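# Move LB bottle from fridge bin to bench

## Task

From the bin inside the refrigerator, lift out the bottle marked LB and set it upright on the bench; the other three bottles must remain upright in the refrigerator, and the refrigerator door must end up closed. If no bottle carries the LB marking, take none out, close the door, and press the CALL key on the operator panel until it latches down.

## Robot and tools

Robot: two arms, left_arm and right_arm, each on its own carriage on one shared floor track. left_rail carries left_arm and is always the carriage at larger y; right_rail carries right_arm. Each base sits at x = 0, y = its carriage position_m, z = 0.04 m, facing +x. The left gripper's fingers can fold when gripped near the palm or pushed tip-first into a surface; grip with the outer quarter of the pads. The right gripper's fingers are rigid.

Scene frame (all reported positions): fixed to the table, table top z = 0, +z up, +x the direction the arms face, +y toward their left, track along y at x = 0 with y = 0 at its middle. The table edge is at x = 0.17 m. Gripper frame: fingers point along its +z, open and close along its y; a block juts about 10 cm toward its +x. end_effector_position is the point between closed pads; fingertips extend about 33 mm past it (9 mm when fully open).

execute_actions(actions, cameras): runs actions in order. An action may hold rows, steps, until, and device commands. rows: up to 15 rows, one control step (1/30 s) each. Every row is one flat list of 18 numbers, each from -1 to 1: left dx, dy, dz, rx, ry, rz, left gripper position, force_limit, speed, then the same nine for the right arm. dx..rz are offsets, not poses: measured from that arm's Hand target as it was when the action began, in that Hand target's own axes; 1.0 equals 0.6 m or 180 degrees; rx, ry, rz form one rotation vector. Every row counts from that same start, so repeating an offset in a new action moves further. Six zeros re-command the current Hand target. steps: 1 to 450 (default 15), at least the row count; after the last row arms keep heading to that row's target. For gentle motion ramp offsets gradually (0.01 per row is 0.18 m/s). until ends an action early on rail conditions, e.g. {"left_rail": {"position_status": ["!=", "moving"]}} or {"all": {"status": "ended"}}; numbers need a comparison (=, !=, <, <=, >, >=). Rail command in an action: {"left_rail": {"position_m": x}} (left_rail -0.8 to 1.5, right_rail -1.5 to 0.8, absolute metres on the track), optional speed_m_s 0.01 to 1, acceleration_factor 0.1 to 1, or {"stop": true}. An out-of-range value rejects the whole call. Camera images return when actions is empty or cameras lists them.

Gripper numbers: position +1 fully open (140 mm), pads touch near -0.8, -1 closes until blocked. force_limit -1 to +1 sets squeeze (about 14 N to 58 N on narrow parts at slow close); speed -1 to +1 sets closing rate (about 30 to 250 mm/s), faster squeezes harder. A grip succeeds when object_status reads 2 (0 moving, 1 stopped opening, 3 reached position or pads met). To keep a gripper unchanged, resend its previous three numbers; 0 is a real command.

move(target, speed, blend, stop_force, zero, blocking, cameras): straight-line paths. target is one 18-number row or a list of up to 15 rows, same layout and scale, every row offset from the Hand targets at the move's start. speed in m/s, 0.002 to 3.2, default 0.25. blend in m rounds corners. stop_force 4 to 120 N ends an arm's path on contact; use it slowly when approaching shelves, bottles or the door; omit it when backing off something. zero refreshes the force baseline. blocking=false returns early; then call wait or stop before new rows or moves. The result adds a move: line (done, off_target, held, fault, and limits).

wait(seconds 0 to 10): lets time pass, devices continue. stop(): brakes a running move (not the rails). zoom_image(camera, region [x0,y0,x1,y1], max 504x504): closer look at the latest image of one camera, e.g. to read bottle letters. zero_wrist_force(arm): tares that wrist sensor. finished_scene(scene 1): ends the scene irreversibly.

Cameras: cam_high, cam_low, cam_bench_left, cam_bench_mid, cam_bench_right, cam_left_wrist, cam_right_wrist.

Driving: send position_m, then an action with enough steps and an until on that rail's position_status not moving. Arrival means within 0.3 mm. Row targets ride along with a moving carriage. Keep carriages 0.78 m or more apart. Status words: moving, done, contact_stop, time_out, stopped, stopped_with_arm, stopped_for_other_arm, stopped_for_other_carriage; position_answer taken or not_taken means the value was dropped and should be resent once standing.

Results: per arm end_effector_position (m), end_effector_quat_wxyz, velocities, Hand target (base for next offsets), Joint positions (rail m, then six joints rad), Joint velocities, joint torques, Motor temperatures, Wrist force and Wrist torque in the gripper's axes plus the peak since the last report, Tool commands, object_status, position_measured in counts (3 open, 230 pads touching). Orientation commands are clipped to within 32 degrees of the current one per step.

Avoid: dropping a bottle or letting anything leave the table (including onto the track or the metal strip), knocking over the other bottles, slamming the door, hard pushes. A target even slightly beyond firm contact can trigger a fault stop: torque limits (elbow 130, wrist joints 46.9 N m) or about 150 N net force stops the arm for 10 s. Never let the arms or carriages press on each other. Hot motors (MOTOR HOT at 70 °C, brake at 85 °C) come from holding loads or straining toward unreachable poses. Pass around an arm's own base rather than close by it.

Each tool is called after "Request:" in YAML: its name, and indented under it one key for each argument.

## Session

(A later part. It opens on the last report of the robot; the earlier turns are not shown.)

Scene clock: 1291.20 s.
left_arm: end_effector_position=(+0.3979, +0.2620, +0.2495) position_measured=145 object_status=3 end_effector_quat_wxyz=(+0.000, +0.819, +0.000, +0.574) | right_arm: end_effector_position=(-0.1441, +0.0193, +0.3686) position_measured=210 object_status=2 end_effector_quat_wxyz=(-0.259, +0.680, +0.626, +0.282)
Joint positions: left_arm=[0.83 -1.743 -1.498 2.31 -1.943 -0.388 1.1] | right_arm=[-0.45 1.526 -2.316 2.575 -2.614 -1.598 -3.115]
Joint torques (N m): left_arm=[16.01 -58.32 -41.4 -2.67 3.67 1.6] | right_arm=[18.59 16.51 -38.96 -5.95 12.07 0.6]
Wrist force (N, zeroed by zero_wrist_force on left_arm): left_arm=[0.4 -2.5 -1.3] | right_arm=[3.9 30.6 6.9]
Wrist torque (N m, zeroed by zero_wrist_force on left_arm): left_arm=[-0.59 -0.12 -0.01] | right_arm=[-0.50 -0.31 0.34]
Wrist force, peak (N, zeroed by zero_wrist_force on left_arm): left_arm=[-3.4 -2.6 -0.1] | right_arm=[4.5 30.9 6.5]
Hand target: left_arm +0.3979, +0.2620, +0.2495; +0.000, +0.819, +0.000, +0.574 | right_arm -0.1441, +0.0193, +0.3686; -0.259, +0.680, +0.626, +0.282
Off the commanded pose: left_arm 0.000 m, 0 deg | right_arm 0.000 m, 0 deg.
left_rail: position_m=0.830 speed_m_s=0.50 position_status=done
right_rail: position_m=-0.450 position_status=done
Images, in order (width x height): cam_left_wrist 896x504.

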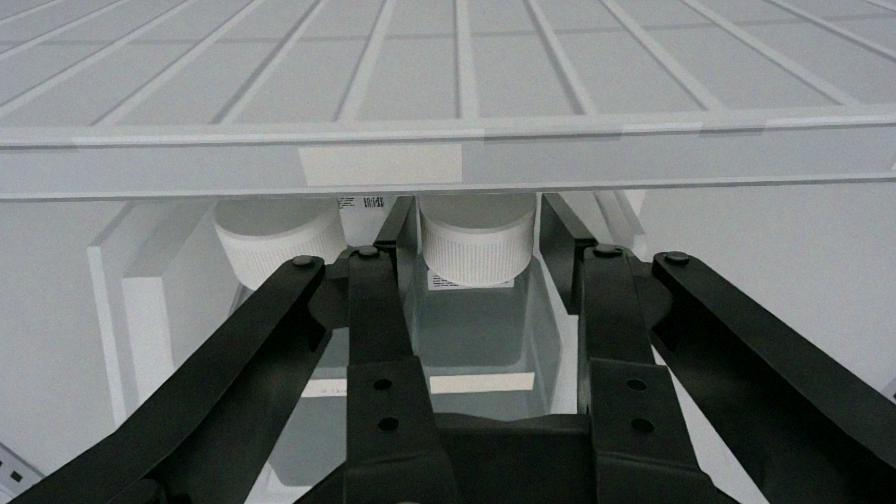

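Request:
move:
  target:
    - [0,0,-0.09,0,0,0,-0.13,0.5,-1,0,0,0,0,0,0,-0.98,0,-1]
    - [0,0,-0.23,0,0,0,-0.13,0.5,-1,0,0,0,0,0,0,-0.98,0,-1]
  speed: [0.03,0.1]
  blend: [0.01,0]
  stop_force: 10
  cameras: ["cam_left_wrist"]

Scene clock: 1299.10 s.
left_arm: end_effector_position=(+0.2682, +0.2620, +0.2967) position_measured=145 object_status=3 end_effector_quat_wxyz=(+0.000, +0.819, +0.000, +0.574) | right_arm: end_effector_position=(-0.1441, +0.0193, +0.3686) position_measured=210 object_status=2 end_effector_quat_wxyz=(-0.259, +0.680, +0.626, +0.282)
Joint positions: left_arm=[0.83 -1.972 -1.577 2.198 -1.371 -0.525 0.678] | right_arm=[-0.45 1.526 -2.316 2.575 -2.614 -1.598 -3.115]
Joint torques (N m): left_arm=[-19.6 -24.96 -50.01 1.27 -0.97 -3.37] | right_arm=[20.59 14.12 -39.9 -5.84 11.92 0.56]
Wrist force (N, zeroed by zero_wrist_force on left_arm): left_arm=[0.9 -2.8 -1.8] | right_arm=[3.7 30.7 6.8]
Wrist torque (N m, zeroed by zero_wrist_force on left_arm): left_arm=[-0.65 -0.21 0.30] | right_arm=[-0.48 -0.26 0.35]
Wrist force, peak (N, zeroed by zero_wrist_force on left_arm): left_arm=[0.8 -2.4 -3.1] | right_arm=[3.7 31.0 7.1]
Hand target: left_arm +0.2682, +0.2620, +0.2967; +0.000, +0.819, +0.000, +0.574 | right_arm -0.1441, +0.0193, +0.3686; -0.259, +0.680, +0.626, +0.282
Off the commanded pose: left_arm 0.000 m, 0 deg | right_arm 0.000 m, 0 deg.
left_rail: position_m=0.830 speed_m_s=0.50 position_status=done
right_rail: position_m=-0.450 position_status=done
move: done
Images, in order (width x height): cam_left_wrist 896x504.

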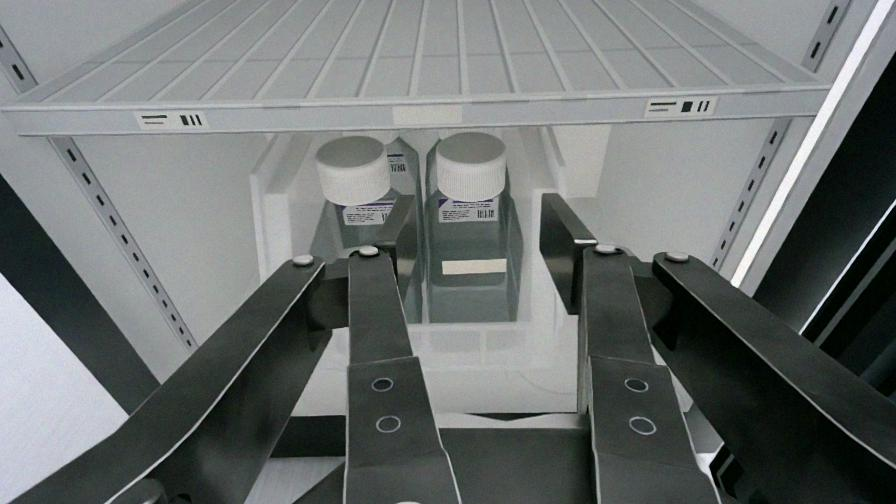

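Request:
zoom_image:
  camera: "cam_left_wrist"
  region: [280, 100, 580, 340]

Scaled by 1.680 from the camera's 896x504 image, which has a finer 1280x720 frame.

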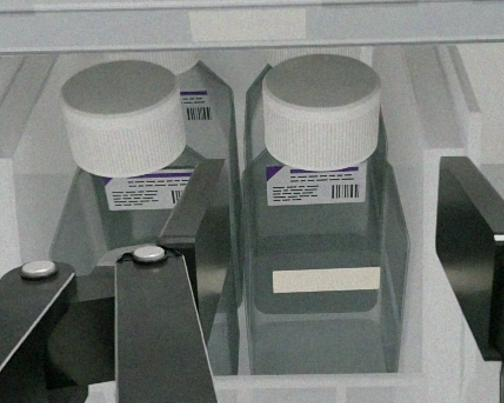

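Request:
move:
  target: [0,-0.1333,-0.05,0,0,0,-0.13,0.5,-1,0,0,0,0,0,0,-0.98,0,-1]
  speed: 0.1
  cameras: ["cam_left_wrist"]

Request:
zoom_image:
  camera: "cam_left_wrist"
  region: [400, 100, 640, 340]

Scene clock: 1308.73 s.
left_arm: end_effector_position=(+0.2401, +0.3420, +0.3069) position_measured=145 object_status=3 end_effector_quat_wxyz=(+0.000, +0.819, +0.000, +0.574) | right_arm: end_effector_position=(-0.1441, +0.0193, +0.3686) position_measured=210 object_status=2 end_effector_quat_wxyz=(-0.259, +0.680, +0.626, +0.282)
Joint positions: left_arm=[0.83 -2.093 -1.719 2.285 -1.196 -0.619 0.536] | right_arm=[-0.45 1.526 -2.316 2.575 -2.614 -1.598 -3.115]
Joint torques (N m): left_arm=[-17.99 -49.63 -36.33 0.89 -2.17 -2.7] | right_arm=[22.55 13.22 -41.36 -5.79 11.7 -0.04]
Wrist force (N, zeroed by zero_wrist_force on left_arm): left_arm=[0.6 -2.6 -1.4] | right_arm=[3.9 30.6 6.7]
Wrist torque (N m, zeroed by zero_wrist_force on left_arm): left_arm=[-0.61 -0.15 0.31] | right_arm=[-0.49 -0.30 0.34]
Wrist force, peak (N, zeroed by zero_wrist_force on left_arm): left_arm=[0.8 -3.6 -1.7] | right_arm=[3.9 31.0 7.2]
Hand target: left_arm +0.2400, +0.3420, +0.3069; +0.000, +0.819, +0.000, +0.574 | right_arm -0.1441, +0.0193, +0.3686; -0.259, +0.680, +0.626, +0.282
Off the commanded pose: left_arm 0.000 m, 0 deg | right_arm 0.000 m, 0 deg.
left_rail: position_m=0.830 speed_m_s=0.50 position_status=done
right_rail: position_m=-0.450 position_status=done
move: done
Images, in order (width x height): cam_left_wrist 896x504.

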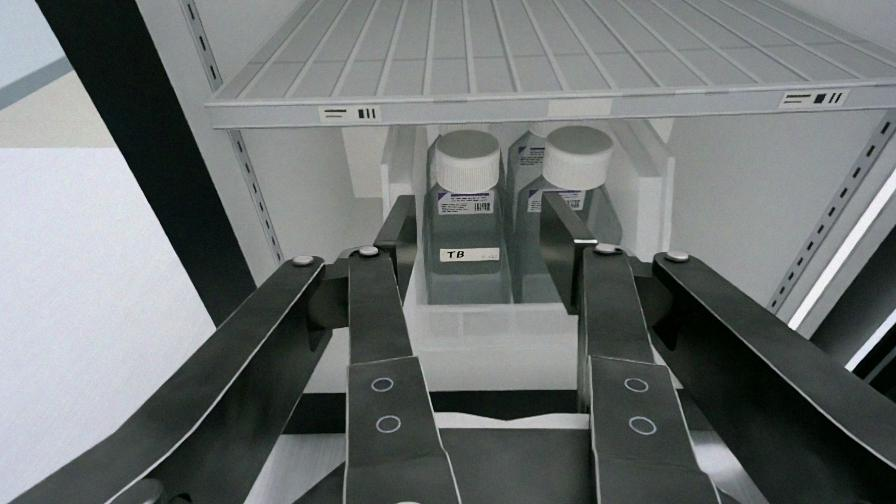

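Scaled by 2.100 from the camera's 896x504 image, which has a finer 1280x720 frame.

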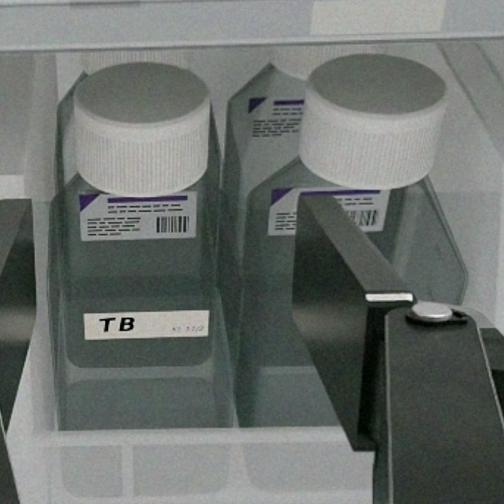

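Request:
move:
  target: [0.0373,-0.1333,-0.3507,0,0,0,-0.13,0.5,-1,0,0,0,0,0,0,-0.98,0,-1]
  speed: 0.2

Request:
execute_actions:
  actions:
    - {"left_rail":{"position_m":1.4},"steps":150,"until":{"left_rail":{"position_status":["!=","moving"]}}}
  cameras: ["cam_high","cam_right_wrist","cam_bench_left"]

Scene clock: 1317.20 s.
left_arm: end_effector_position=(+0.0501, +0.4220, +0.3998) position_measured=145 object_status=3 end_effector_quat_wxyz=(+0.000, +0.819, +0.000, +0.574) | right_arm: end_effector_position=(-0.1441, +0.0193, +0.3686) position_measured=210 object_status=2 end_effector_quat_wxyz=(-0.259, +0.680, +0.626, +0.282)
Joint positions: left_arm=[0.83 -2.519 -1.784 2.13 -0.767 -0.991 0.24] | right_arm=[-0.45 1.526 -2.316 2.575 -2.614 -1.598 -3.115]
Joint torques (N m): left_arm=[-19.77 -11.13 -53.03 3.49 -2.61 -2.99] | right_arm=[16.84 17.02 -41 -5.82 12.36 -0.12]
Wrist force (N, zeroed by zero_wrist_force on left_arm): left_arm=[0.1 -2.7 -1.9] | right_arm=[3.8 30.3 7.0]
Wrist torque (N m, zeroed by zero_wrist_force on left_arm): left_arm=[-0.63 -0.03 0.30] | right_arm=[-0.57 -0.29 0.34]
Wrist force, peak (N, zeroed by zero_wrist_force on left_arm): left_arm=[0.3 -3.5 -3.7] | right_arm=[3.9 30.9 7.1]
Hand target: left_arm +0.0500, +0.4220, +0.3998; +0.000, +0.819, +0.000, +0.574 | right_arm -0.1441, +0.0193, +0.3686; -0.259, +0.680, +0.626, +0.282
Off the commanded pose: left_arm 0.000 m, 0 deg | right_arm 0.000 m, 0 deg.
left_rail: position_m=0.830 speed_m_s=0.50 position_status=done
right_rail: position_m=-0.450 position_status=done
move: done

Scene clock: 1319.90 s.
left_arm: end_effector_position=(+0.0500, +0.9920, +0.3998) position_measured=145 object_status=3 end_effector_quat_wxyz=(+0.000, +0.819, +0.000, +0.574) | right_arm: end_effector_position=(-0.1441, +0.0193, +0.3686) position_measured=210 object_status=2 end_effector_quat_wxyz=(-0.259, +0.680, +0.626, +0.282)
Joint positions: left_arm=[1.4 -2.52 -1.784 2.13 -0.767 -0.991 0.24] | right_arm=[-0.45 1.526 -2.316 2.575 -2.614 -1.598 -3.115]
Joint torques (N m): left_arm=[-13.54 -28.64 -46.89 2.09 -0.35 -2.74] | right_arm=[18.04 15.89 -40.07 -5.61 12.31 -0.74]
Wrist force (N, zeroed by zero_wrist_force on left_arm): left_arm=[0.1 -2.7 -1.9] | right_arm=[3.7 30.7 6.9]
Wrist torque (N m, zeroed by zero_wrist_force on left_arm): left_arm=[-0.62 -0.04 0.29] | right_arm=[-0.47 -0.27 0.34]
Wrist force, peak (N, zeroed by zero_wrist_force on left_arm): left_arm=[0.2 -3.7 -2.0] | right_arm=[4.0 30.8 7.0]
Hand target: left_arm +0.0500, +0.9920, +0.3998; +0.000, +0.819, +0.000, +0.574 | right_arm -0.1441, +0.0193, +0.3686; -0.259, +0.680, +0.626, +0.282
Tool commands: left_gripper/position=-0.13 left_gripper/force_limit=+0.5 left_gripper/speed=-1.0 right_gripper/position=-0.98 right_gripper/force_limit=+0.0 right_gripper/speed=-1.0
Off the commanded pose: left_arm 0.000 m, 0 deg | right_arm 0.000 m, 0 deg.
left_rail: position_m=1.400 speed_m_s=0.50 position_status=done
right_rail: position_m=-0.450 position_status=done
Images, in order (width x height): cam_high 896x504, cam_bench_left 896x504, cam_right_wrist 896x504.

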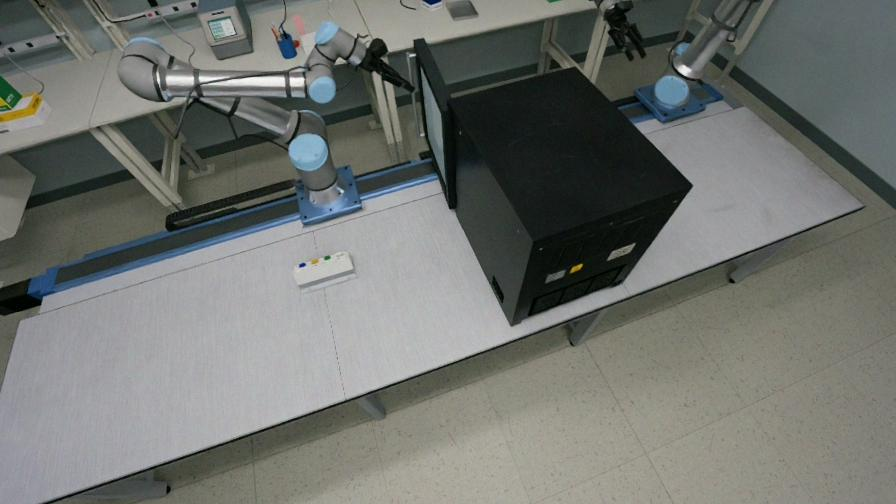

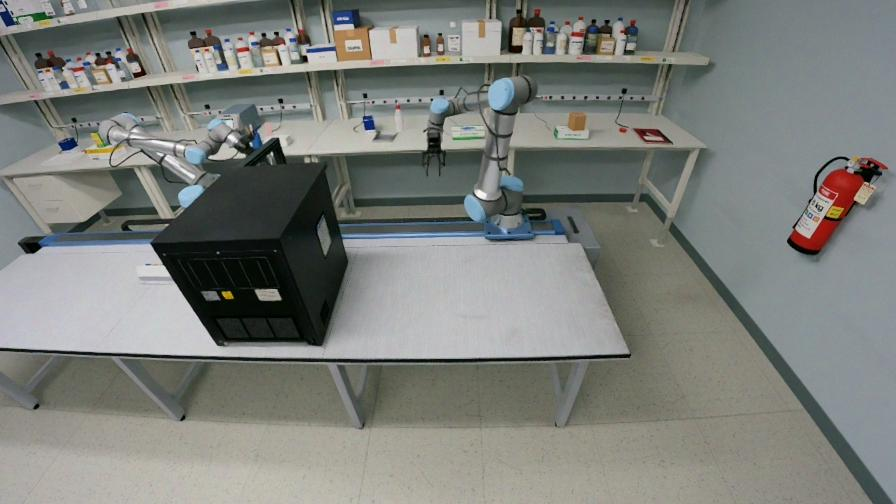

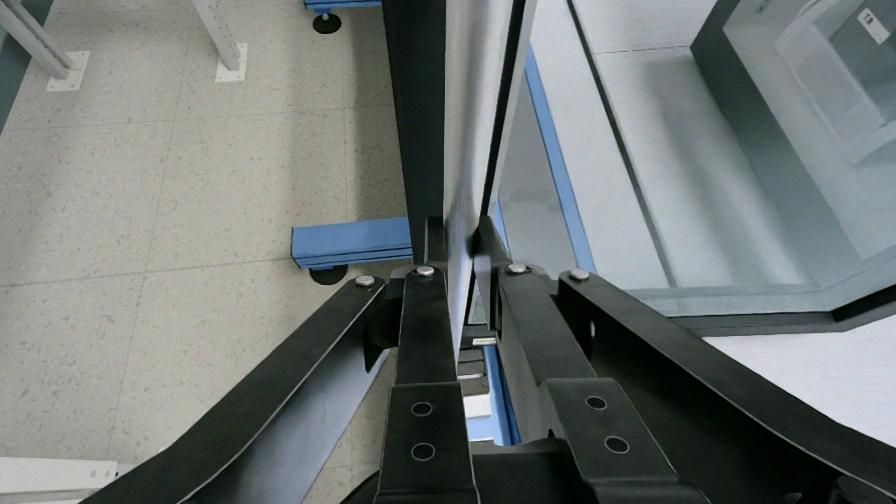

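Request:
move:
  target:
    - [0,0,0,0,0,0,-0.13,0.5,-1,0.04557,-0.00725,0.04557,-0.01964,0,0.01964,-0.98,0,-1]
    - [0,0,0,0,0,0,-0.13,0.5,-1,0.09152,-0.01012,0.09152,-0.03928,0,0.03928,-0.98,0,-1]
    - [0,0,0,0,0,0,-0.13,0.5,-1,0.13745,-0.00733,0.13745,-0.05893,0,0.05893,-0.98,0,-1]
    - [0,0,0,0,0,0,-0.13,0.5,-1,0.18303,0.00113,0.18303,-0.07857,0,0.07857,-0.98,0,-1]
    - [0,0,0,0,0,0,-0.13,0.5,-1,0.22792,0.01517,0.22792,-0.09821,0,0.09821,-0.98,0,-1]
    - [0,0,0,0,0,0,-0.13,0.5,-1,0.27183,0.03453,0.27183,-0.11785,0,0.11785,-0.98,0,-1]
  speed: 0.07
  blend: [0.008,0.008,0.008,0.008,0.008,0]
  stop_force: 50
  cameras: ["cam_right_wrist"]

Scene clock: 1359.47 s.
left_arm: end_effector_position=(+0.0500, +0.9921, +0.3998) position_measured=145 object_status=3 end_effector_quat_wxyz=(+0.000, +0.819, +0.000, +0.574) | right_arm: end_effector_position=(-0.1043, +0.2474, +0.3685) position_measured=210 object_status=2 end_effector_quat_wxyz=(-0.177, +0.819, +0.428, +0.339)
Joint positions: left_arm=[1.4 -2.52 -1.784 2.13 -0.767 -0.991 0.24] | right_arm=[-0.45 1.702 -1.67 2.207 -2.744 -2.067 -2.57]
Joint torques (N m): left_arm=[16.19 -42.45 -42.05 -0.2 2.47 -2.51] | right_arm=[-10.84 -20.98 -46.53 -0.85 -6.96 2.56]
Wrist force (N, zeroed by zero_wrist_force on left_arm): left_arm=[0.3 -2.5 -1.8] | right_arm=[-1.3 -15.3 0.9]
Wrist torque (N m, zeroed by zero_wrist_force on left_arm): left_arm=[-0.57 -0.06 0.29] | right_arm=[-0.55 0.33 -0.08]
Wrist force, peak (N, zeroed by zero_wrist_force on left_arm): left_arm=[0.6 -3.0 -2.3] | right_arm=[-3.2 -34.5 -0.3]
Hand target: left_arm +0.0500, +0.9921, +0.3998; +0.000, +0.819, +0.000, +0.574 | right_arm -0.1043, +0.2474, +0.3685; -0.177, +0.819, +0.428, +0.339
Off the commanded pose: left_arm 0.000 m, 0 deg | right_arm 0.000 m, 0 deg.
left_rail: position_m=1.400 speed_m_s=0.50 position_status=done
right_rail: position_m=-0.450 position_status=done
move: done
Images, in order (width x height): cam_right_wrist 896x504.

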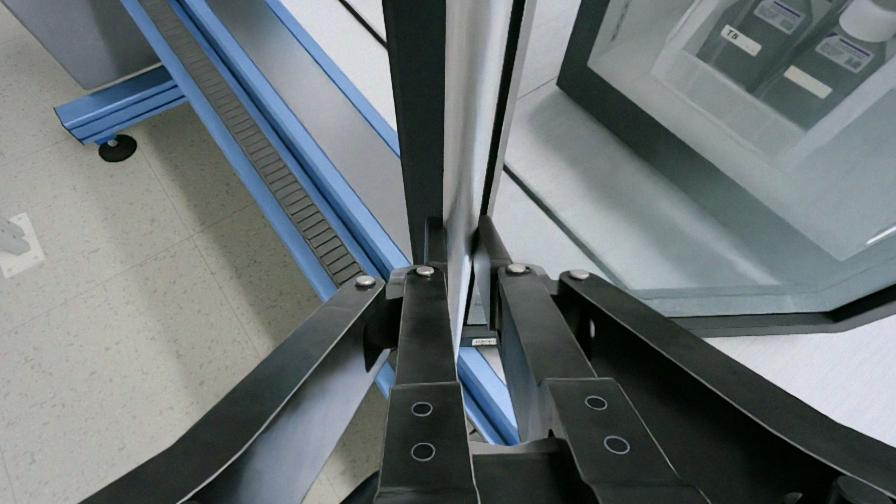

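Request:
move:
  target:
    - [0,0,0,0,0,0,-0.13,0.5,-1,0.04565,-0.00915,0.04565,-0.01964,0,0.01964,-0.98,0,-1]
    - [0,0,0,0,0,0,-0.13,0.5,-1,0.09163,-0.01218,0.09163,-0.03928,0,0.03928,-0.98,0,-1]
    - [0,0,0,0,0,0,-0.13,0.5,-1,0.13765,-0.00957,0.13765,-0.05893,0,0.05893,-0.98,0,-1]
    - [0,0,0,0,0,0,-0.13,0.5,-1,0.18333,-0.00125,0.18333,-0.07857,0,0.07857,-0.98,0,-1]
    - [0,0,0,0,0,0,-0.13,0.5,-1,0.22835,0.01267,0.22835,-0.09821,0,0.09821,-0.98,0,-1]
    - [0,0,0,0,0,0,-0.13,0.5,-1,0.27233,0.03205,0.27233,-0.11785,0,0.11785,-0.98,0,-1]
    - [0,0,0,0,0,0,-0.13,0.5,-1,0.31498,0.05682,0.31498,-0.13749,0,0.13749,-0.98,0,-1]
  speed: 0.07
  blend: [0.008,0.008,0.008,0.008,0.008,0.008,0]
  stop_force: 50
  cameras: ["cam_right_wrist"]

Scene clock: 1377.57 s.
left_arm: end_effector_position=(+0.0500, +0.9921, +0.3998) position_measured=145 object_status=3 end_effector_quat_wxyz=(+0.000, +0.819, +0.000, +0.574) | right_arm: end_effector_position=(+0.0760, +0.4476, +0.3685) position_measured=210 object_status=2 end_effector_quat_wxyz=(-0.067, +0.909, +0.162, +0.377)
Joint positions: left_arm=[1.4 -2.52 -1.784 2.13 -0.767 -0.991 0.24] | right_arm=[-0.45 1.541 -1.276 1.708 -2.361 -2.286 -2.089]
Joint torques (N m): left_arm=[16.29 -42.37 -40.46 0.09 2.24 -2.07] | right_arm=[-9.5 -52.59 -51.67 -1.44 -1.9 2.11]
Wrist force (N, zeroed by zero_wrist_force on left_arm): left_arm=[0.2 -2.8 -1.9] | right_arm=[3.2 1.3 -1.1]
Wrist torque (N m, zeroed by zero_wrist_force on left_arm): left_arm=[-0.63 -0.04 0.29] | right_arm=[-0.71 0.33 0.13]
Wrist force, peak (N, zeroed by zero_wrist_force on left_arm): left_arm=[0.5 -2.9 -2.3] | right_arm=[-2.9 -26.4 0.6]
Hand target: left_arm +0.0500, +0.9921, +0.3998; +0.000, +0.819, +0.000, +0.574 | right_arm +0.0760, +0.4476, +0.3685; -0.067, +0.909, +0.162, +0.377
Off the commanded pose: left_arm 0.000 m, 0 deg | right_arm 0.000 m, 0 deg.
left_rail: position_m=1.400 speed_m_s=0.50 position_status=done
right_rail: position_m=-0.450 position_status=done
move: done
Images, in order (width x height): cam_right_wrist 896x504.

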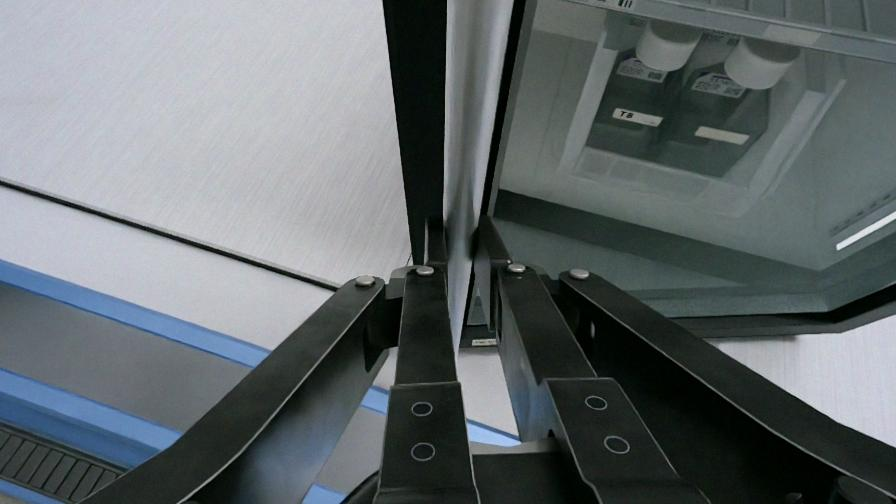

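Request:
move:
  target:
    - [0,0,0,0,0,0,-0.13,0.5,-1,0.0459,-0.00828,0.0459,-0.01964,0,0.01964,-0.98,0,-1]
    - [0,0,0,0,0,0,-0.13,0.5,-1,0.09195,-0.01117,0.09195,-0.03928,0,0.03928,-0.98,0,-1]
    - [0,0,0,0,0,0,-0.13,0.5,-1,0.13803,-0.00837,0.13803,-0.05893,0,0.05893,-0.98,0,-1]
    - [0,0,0,0,0,0,-0.13,0.5,-1,0.16552,-0.00395,0.16552,-0.0707,0,0.0707,-0.98,0,-1]
  speed: [0.06,0.06,0.05,0.03]
  blend: [0.008,0.008,0.005,0]
  stop_force: 40
  cameras: ["cam_right_wrist"]

Scene clock: 1392.77 s.
left_arm: end_effector_position=(+0.0500, +0.9921, +0.3998) position_measured=145 object_status=3 end_effector_quat_wxyz=(+0.000, +0.819, +0.000, +0.574) | right_arm: end_effector_position=(+0.2070, +0.4984, +0.3685) position_measured=210 object_status=2 end_effector_quat_wxyz=(-0.007, +0.924, +0.018, +0.383)
Joint positions: left_arm=[1.4 -2.52 -1.784 2.13 -0.767 -0.991 0.24] | right_arm=[-0.45 1.42 -1.123 1.455 -2.089 -2.339 -1.836]
Joint torques (N m): left_arm=[17.63 -39.89 -41.18 0.34 2.6 -2.36] | right_arm=[-14.29 -69.87 -45.89 1.73 -4.2 2.25]
Wrist force (N, zeroed by zero_wrist_force on left_arm): left_arm=[0.2 -2.5 -1.9] | right_arm=[2.4 -14.6 -3.4]
Wrist torque (N m, zeroed by zero_wrist_force on left_arm): left_arm=[-0.59 -0.06 0.30] | right_arm=[-0.43 0.37 0.00]
Wrist force, peak (N, zeroed by zero_wrist_force on left_arm): left_arm=[0.4 -3.0 -2.1] | right_arm=[-1.5 -34.7 -3.3]
Hand target: left_arm +0.0500, +0.9921, +0.3998; +0.000, +0.819, +0.000, +0.574 | right_arm +0.2070, +0.4984, +0.3685; -0.007, +0.924, +0.018, +0.383
Off the commanded pose: left_arm 0.000 m, 0 deg | right_arm 0.000 m, 0 deg.
left_rail: position_m=1.400 speed_m_s=0.50 position_status=done
right_rail: position_m=-0.450 position_status=done
move: done
Images, in order (width x height): cam_right_wrist 896x504.

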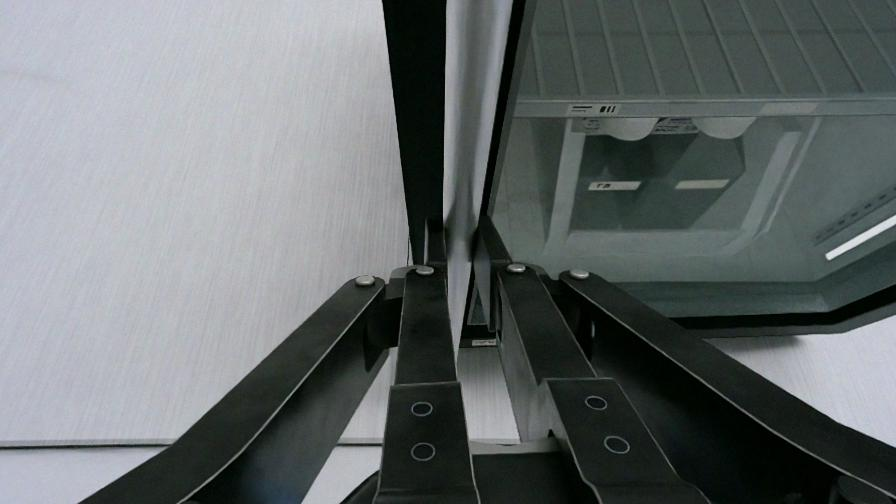

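Request:
move:
  target: [0,0,0,0,0,0,-0.13,0.5,-1,0.01814,-0.00463,0.01814,-0.00786,0,0.00786,-0.98,0,-1]
  speed: 0.01
  stop_force: 25
  cameras: ["cam_right_wrist"]

Scene clock: 1400.40 s.
left_arm: end_effector_position=(+0.0500, +0.9921, +0.3998) position_measured=145 object_status=3 end_effector_quat_wxyz=(+0.000, +0.819, +0.000, +0.574) | right_arm: end_effector_position=(+0.2222, +0.5018, +0.3685) position_measured=210 object_status=2 end_effector_quat_wxyz=(-0.001, +0.924, +0.002, +0.383)
Joint positions: left_arm=[1.4 -2.52 -1.784 2.13 -0.767 -0.991 0.24] | right_arm=[-0.45 1.406 -1.107 1.426 -2.056 -2.342 -1.808]
Joint torques (N m): left_arm=[15.6 -41.7 -41.06 -0.15 1.95 -1.86] | right_arm=[-28.74 -62.94 -50.85 -2.19 -4.93 2.33]
Wrist force (N, zeroed by zero_wrist_force on left_arm): left_arm=[0.1 -2.6 -2.3] | right_arm=[-6.0 2.1 -20.6]
Wrist torque (N m, zeroed by zero_wrist_force on left_arm): left_arm=[-0.60 -0.03 0.29] | right_arm=[-0.71 0.12 0.09]
Wrist force, peak (N, zeroed by zero_wrist_force on left_arm): left_arm=[0.3 -3.1 -2.1] | right_arm=[-6.0 2.1 -20.6]
Hand target: left_arm +0.0500, +0.9921, +0.3998; +0.000, +0.819, +0.000, +0.574 | right_arm +0.2222, +0.5018, +0.3685; -0.001, +0.924, +0.002, +0.383
Off the commanded pose: left_arm 0.000 m, 0 deg | right_arm 0.000 m, 0 deg.
left_rail: position_m=1.400 speed_m_s=0.50 position_status=done
right_rail: position_m=-0.450 position_status=done
move: done
Images, in order (width x height): cam_right_wrist 896x504.

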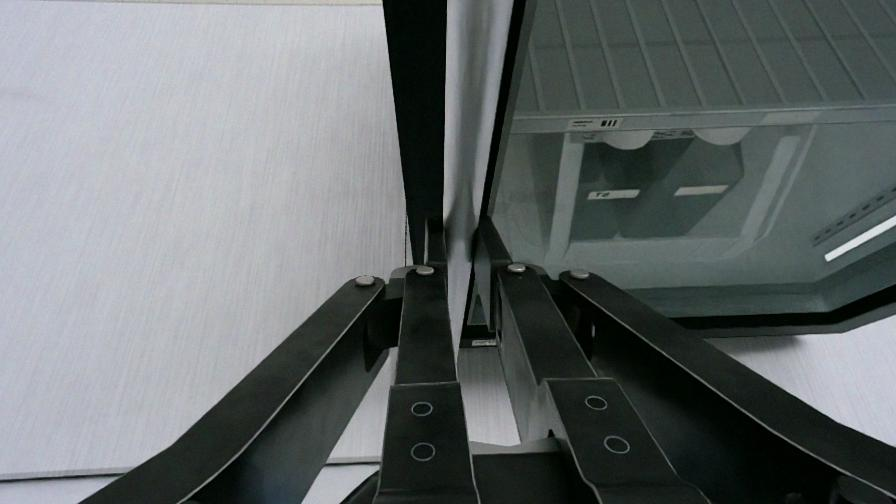

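Request:
move:
  target: [0,0,0,0,0,0,-0.13,0.5,-1,0.00825,0.001,0.00825,0,0,0,-0.98,0,-1]
  speed: 0.005
  stop_force: 25
  cameras: ["cam_right_wrist","cam_high","cam_bench_mid"]

Scene clock: 1408.40 s.
left_arm: end_effector_position=(+0.0500, +0.9921, +0.3998) position_measured=145 object_status=3 end_effector_quat_wxyz=(+0.000, +0.819, +0.000, +0.574) | right_arm: end_effector_position=(+0.2292, +0.5012, +0.3685) position_measured=210 object_status=2 end_effector_quat_wxyz=(-0.001, +0.924, +0.002, +0.383)
Joint positions: left_arm=[1.4 -2.52 -1.784 2.13 -0.767 -0.991 0.24] | right_arm=[-0.45 1.399 -1.108 1.428 -2.065 -2.341 -1.818]
Joint torques (N m): left_arm=[15.39 -42.76 -40.04 0.14 2.64 -1.85] | right_arm=[-55.07 -106.14 -26.92 -3.78 -11.24 -3.29]
Wrist force (N, zeroed by zero_wrist_force on left_arm): left_arm=[-0.2 -2.7 -2.0] | right_arm=[-29.2 -29.3 -28.3]
Wrist torque (N m, zeroed by zero_wrist_force on left_arm): left_arm=[-0.62 0.03 0.29] | right_arm=[-0.25 -0.12 0.24]
Wrist force, peak (N, zeroed by zero_wrist_force on left_arm): left_arm=[0.2 -3.1 -2.1] | right_arm=[-29.4 -29.5 -28.2]
Hand target: left_arm +0.0500, +0.9921, +0.3998; +0.000, +0.819, +0.000, +0.574 | right_arm +0.2292, +0.5012, +0.3685; -0.001, +0.924, +0.002, +0.383
Off the commanded pose: left_arm 0.000 m, 0 deg | right_arm 0.000 m, 0 deg.
left_rail: position_m=1.400 speed_m_s=0.50 position_status=done
right_rail: position_m=-0.450 position_status=done
move: done
Images, in order (width x height): cam_high 896x504, cam_bench_mid 896x504, cam_right_wrist 896x504.

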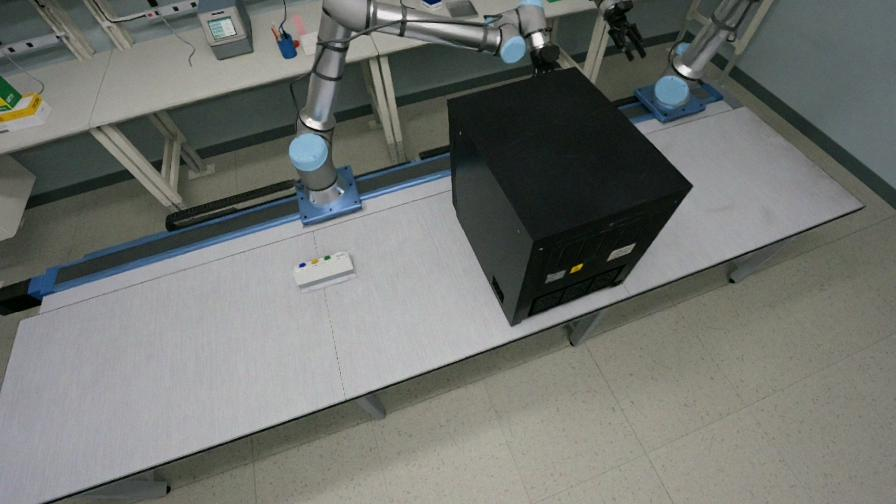

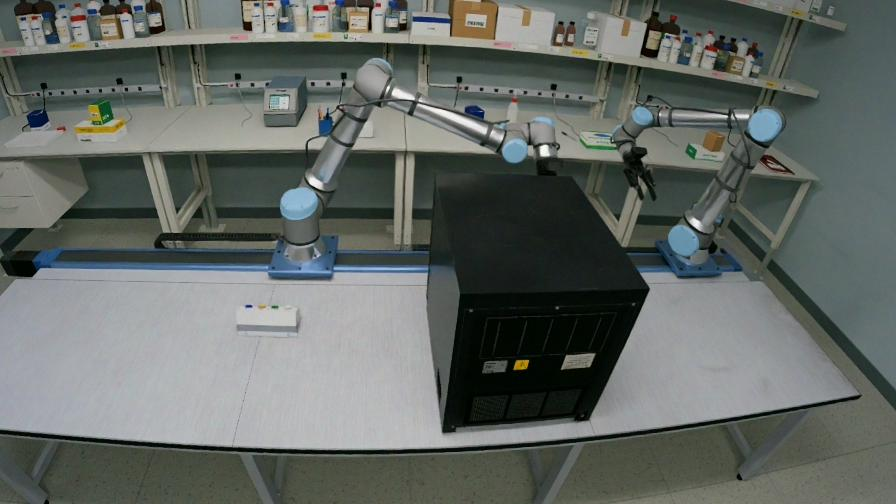

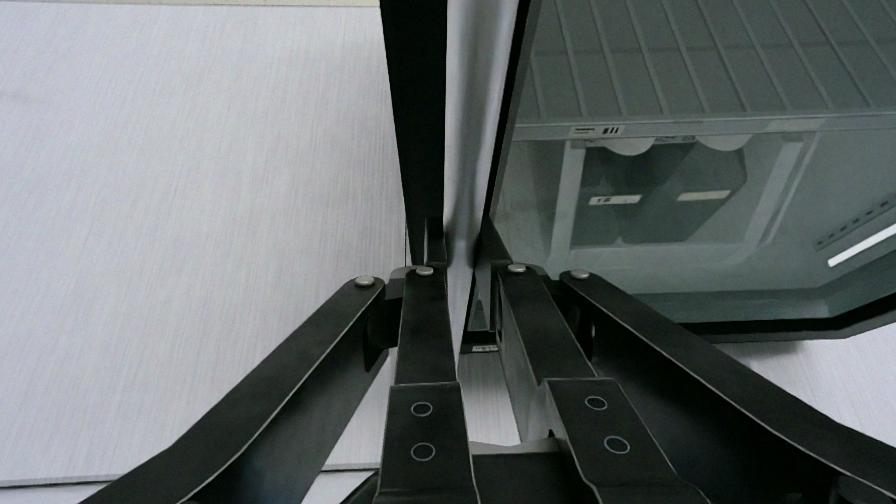

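Request:
move:
  target: [0,0,0,0,0,0,-0.13,0.5,-1,-0.00412,-0.001,-0.00412,0,0,0,-0.98,0,-1]
  speed: 0.01

Request:
execute_actions:
  actions:
    - {"rows":[[0,0,0,0,0,0,-0.13,0.5,-1,0,0,0,0,0,0,0.1,0,-1]],"steps":90}
  cameras: ["cam_right_wrist"]

Scene clock: 1416.73 s.
left_arm: end_effector_position=(+0.0500, +0.9921, +0.3998) position_measured=145 object_status=3 end_effector_quat_wxyz=(+0.000, +0.819, +0.000, +0.574) | right_arm: end_effector_position=(+0.2260, +0.5016, +0.3685) position_measured=210 object_status=2 end_effector_quat_wxyz=(-0.001, +0.924, +0.002, +0.383)
Joint positions: left_arm=[1.4 -2.52 -1.784 2.13 -0.767 -0.991 0.24] | right_arm=[-0.45 1.402 -1.107 1.427 -2.06 -2.342 -1.813]
Joint torques (N m): left_arm=[20.62 -38.87 -41.13 -0.12 2.13 -1.23] | right_arm=[22.47 -84.19 -62.38 -3.1 -3.17 2.02]
Wrist force (N, zeroed by zero_wrist_force on left_arm): left_arm=[0.5 -2.6 -2.0] | right_arm=[0.2 2.0 16.4]
Wrist torque (N m, zeroed by zero_wrist_force on left_arm): left_arm=[-0.60 -0.13 0.29] | right_arm=[-0.31 0.13 0.22]
Wrist force, peak (N, zeroed by zero_wrist_force on left_arm): left_arm=[0.2 -3.1 -2.1] | right_arm=[-29.5 -29.7 -28.5]
Hand target: left_arm +0.0500, +0.9921, +0.3998; +0.000, +0.819, +0.000, +0.574 | right_arm +0.2258, +0.5018, +0.3685; -0.001, +0.924, +0.002, +0.383
Off the commanded pose: left_arm 0.000 m, 0 deg | right_arm 0.000 m, 0 deg.
left_rail: position_m=1.400 speed_m_s=0.50 position_status=done
right_rail: position_m=-0.450 position_status=done
move: done

Scene clock: 1419.93 s.
left_arm: end_effector_position=(+0.0500, +0.9921, +0.3998) position_measured=145 object_status=3 end_effector_quat_wxyz=(+0.000, +0.819, +0.000, +0.574) | right_arm: end_effector_position=(+0.2258, +0.5018, +0.3685) position_measured=117 object_status=3 end_effector_quat_wxyz=(-0.001, +0.924, +0.002, +0.383)
Joint positions: left_arm=[1.4 -2.52 -1.784 2.13 -0.767 -0.991 0.24] | right_arm=[-0.45 1.402 -1.107 1.427 -2.06 -2.342 -1.813]
Joint torques (N m): left_arm=[17.26 -41.22 -41.42 0.07 1.73 -1.21] | right_arm=[-10.17 -73.59 -33.58 -7.99 0.32 2.24]
Wrist force (N, zeroed by zero_wrist_force on left_arm): left_arm=[0.4 -2.7 -2.0] | right_arm=[-1.4 -7.2 1.1]
Wrist torque (N m, zeroed by zero_wrist_force on left_arm): left_arm=[-0.60 -0.09 0.29] | right_arm=[-1.61 0.30 -0.05]
Wrist force, peak (N, zeroed by zero_wrist_force on left_arm): left_arm=[0.3 -3.0 -2.1] | right_arm=[0.6 5.2 17.4]
Hand target: left_arm +0.0500, +0.9921, +0.3998; +0.000, +0.819, +0.000, +0.574 | right_arm +0.2258, +0.5018, +0.3685; -0.001, +0.924, +0.002, +0.383
Off the commanded pose: left_arm 0.000 m, 0 deg | right_arm 0.000 m, 0 deg.
left_rail: position_m=1.400 speed_m_s=0.50 position_status=done
right_rail: position_m=-0.450 position_status=done
Images, in order (width x height): cam_right_wrist 896x504.

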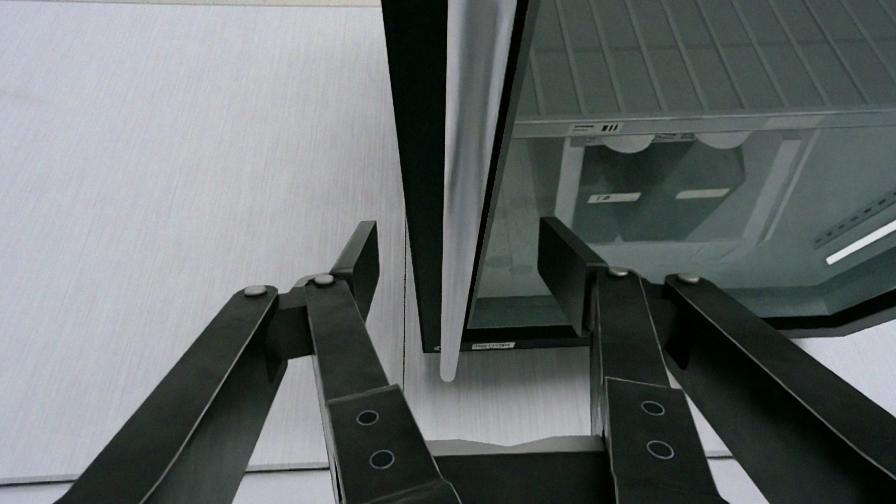

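Request:
move:
  target: [0,0,0,0,0,0,-0.13,0.5,-1,0,0,-0.23,0,0,0,0.1,0,-1]
  speed: 0.1
  cameras: ["cam_right_wrist","cam_high","cam_bench_left","cam_left_wrist"]

Scene clock: 1424.67 s.
left_arm: end_effector_position=(+0.0500, +0.9921, +0.3998) position_measured=145 object_status=3 end_effector_quat_wxyz=(+0.000, +0.819, +0.000, +0.574) | right_arm: end_effector_position=(+0.1282, +0.5014, +0.4661) position_measured=117 object_status=3 end_effector_quat_wxyz=(-0.001, +0.924, +0.002, +0.383)
Joint positions: left_arm=[1.4 -2.52 -1.784 2.13 -0.767 -0.991 0.24] | right_arm=[-0.45 1.506 -1.141 1.28 -1.779 -2.354 -1.669]
Joint torques (N m): left_arm=[18.67 -41.28 -40.97 0.49 2.33 -1.15] | right_arm=[7.54 -74.54 -55.59 -3 -4.77 2.34]
Wrist force (N, zeroed by zero_wrist_force on left_arm): left_arm=[0.1 -2.7 -2.2] | right_arm=[-1.3 -7.2 1.0]
Wrist torque (N m, zeroed by zero_wrist_force on left_arm): left_arm=[-0.61 -0.02 0.29] | right_arm=[-1.58 0.25 -0.04]
Wrist force, peak (N, zeroed by zero_wrist_force on left_arm): left_arm=[0.7 -3.2 -1.8] | right_arm=[-2.0 -7.6 1.1]
Hand target: left_arm +0.0500, +0.9921, +0.3998; +0.000, +0.819, +0.000, +0.574 | right_arm +0.1282, +0.5014, +0.4661; -0.001, +0.924, +0.002, +0.383
Off the commanded pose: left_arm 0.000 m, 0 deg | right_arm 0.000 m, 0 deg.
left_rail: position_m=1.400 speed_m_s=0.50 position_status=done
right_rail: position_m=-0.450 position_status=done
move: done
Images, in order (width x height): cam_high 896x504, cam_bench_left 896x504, cam_left_wrist 896x504, cam_right_wrist 896x504.

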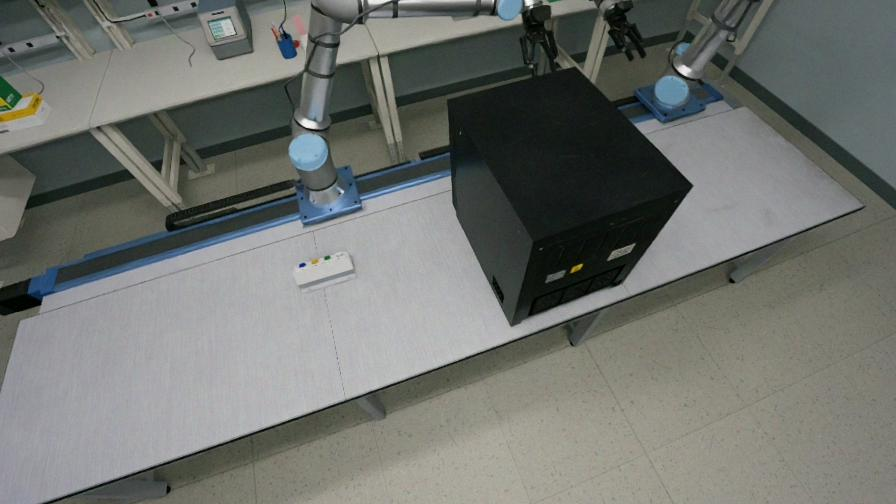

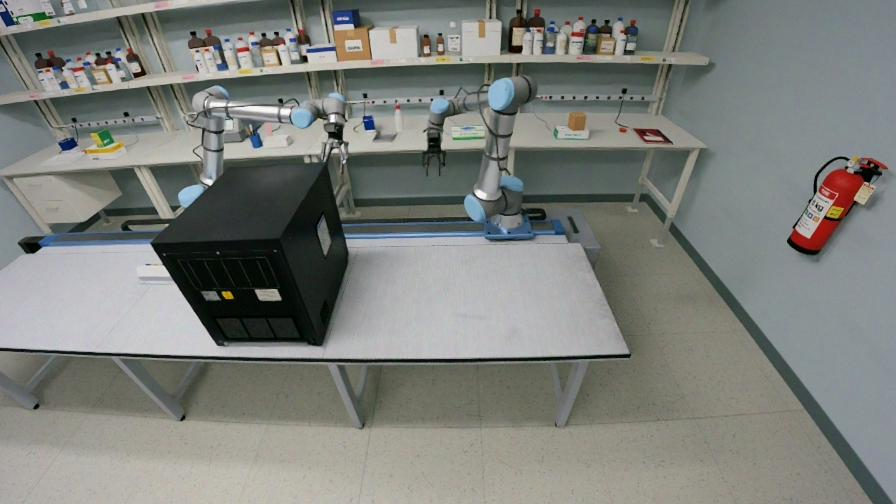

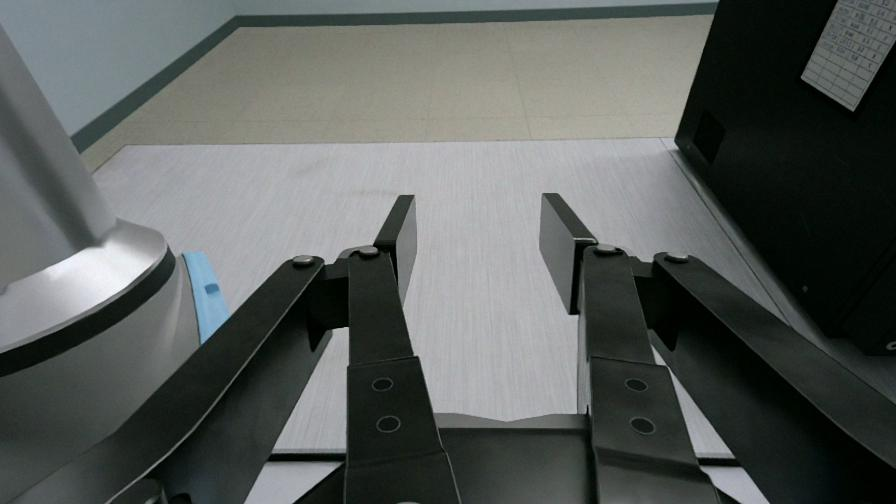

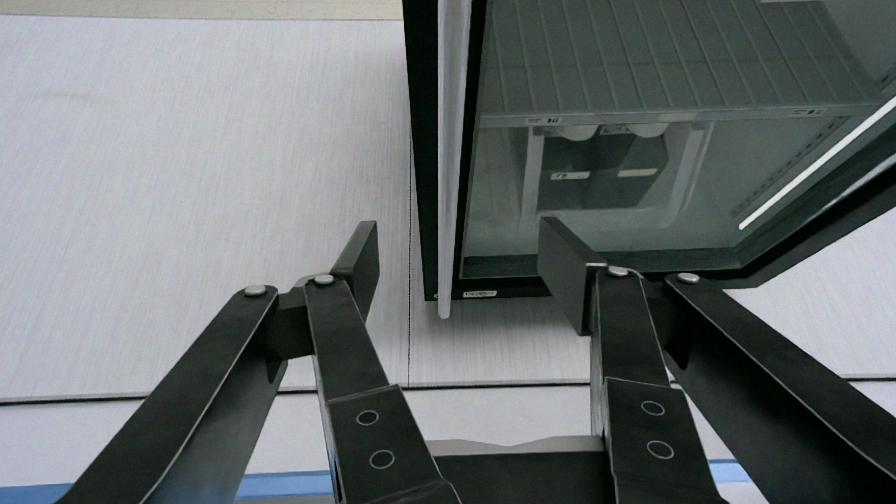

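Request:
execute_actions:
  actions: []
  cameras: ["cam_high","cam_bench_mid"]

Request:
zoom_image:
  camera: "cam_bench_mid"
  region: [210, 280, 330, 350]

Request:
zoom_image:
  camera: "cam_high"
  region: [270, 230, 390, 310]

Scene clock: 1451.03 s.
left_arm: end_effector_position=(+0.0500, +0.9921, +0.3998) position_measured=145 object_status=3 end_effector_quat_wxyz=(+0.000, +0.819, +0.000, +0.574) | right_arm: end_effector_position=(+0.1282, +0.5014, +0.4661) position_measured=117 object_status=3 end_effector_quat_wxyz=(-0.001, +0.924, +0.002, +0.383)
Joint positions: left_arm=[1.4 -2.52 -1.784 2.13 -0.767 -0.991 0.24] | right_arm=[-0.45 1.506 -1.141 1.279 -1.778 -2.354 -1.669]
Joint velocities: within noise
Joint torques (N m): left_arm=[17.14 -40.69 -39.79 -0.22 2.41 -1.4] | right_arm=[10.01 -71.72 -55.13 -2.1 -4.5 2.6]
Motor temperatures (°C): left_arm=[30 32 40 38 28 29] | right_arm=[30 29 33 32 36 31]
Wrist force (N, zeroed by zero_wrist_force on left_arm): left_arm=[0.3 -2.9 -2.0] | right_arm=[-1.6 -7.2 1.1]
Wrist torque (N m, zeroed by zero_wrist_force on left_arm): left_arm=[-0.66 -0.08 0.29] | right_arm=[-1.57 0.32 -0.04]
Wrist force, peak (N, zeroed by zero_wrist_force on left_arm): left_arm=[0.3 -3.2 -2.1] | right_arm=[-1.7 -7.6 1.2]
Hand target: left_arm +0.0500, +0.9921, +0.3998; +0.000, +0.819, +0.000, +0.574 | right_arm +0.1282, +0.5014, +0.4661; -0.001, +0.924, +0.002, +0.383
Tool commands: left_gripper/position=-0.13 left_gripper/force_limit=+0.5 left_gripper/speed=-1.0 right_gripper/position=+0.1 right_gripper/force_limit=+0.0 right_gripper/speed=-1.0
Off the commanded pose: left_arm 0.000 m, 0 deg | right_arm 0.000 m, 0 deg.
left_rail: position_m=1.400 speed_m_s=0.50 position_status=done
right_rail: position_m=-0.450 position_status=done
Images, in order (width x height): cam_high 896x504, cam_bench_mid 896x504.

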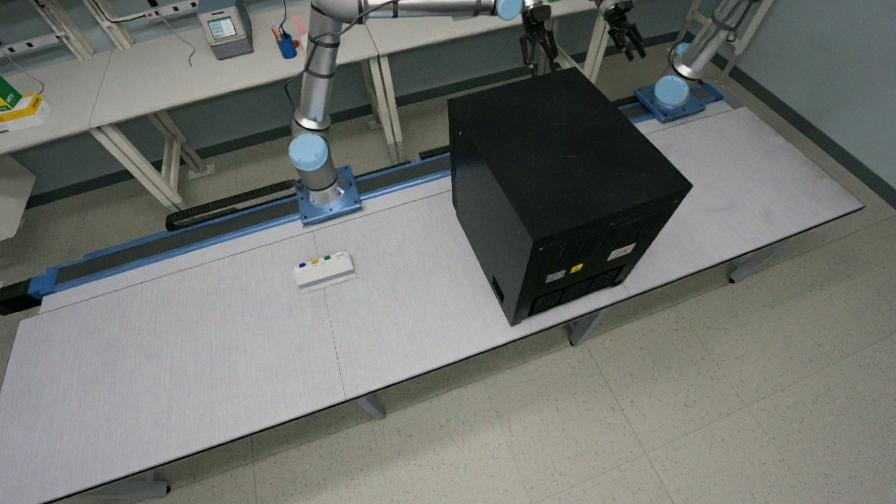

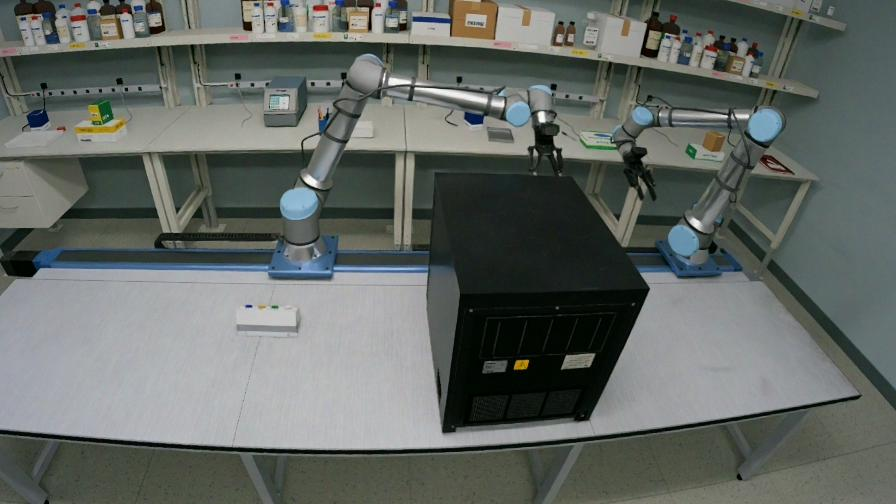

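Scaled by 4.200 from the camera's 896x504 image, which has a finer 1280x720 frame.

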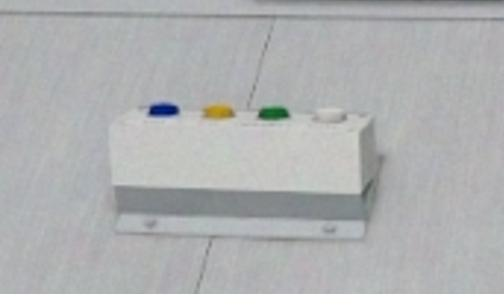

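Scaled by 4.200 from the camera's 896x504 image, which has a finer 1280x720 frame.

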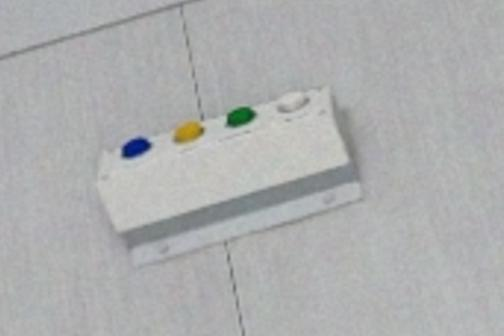

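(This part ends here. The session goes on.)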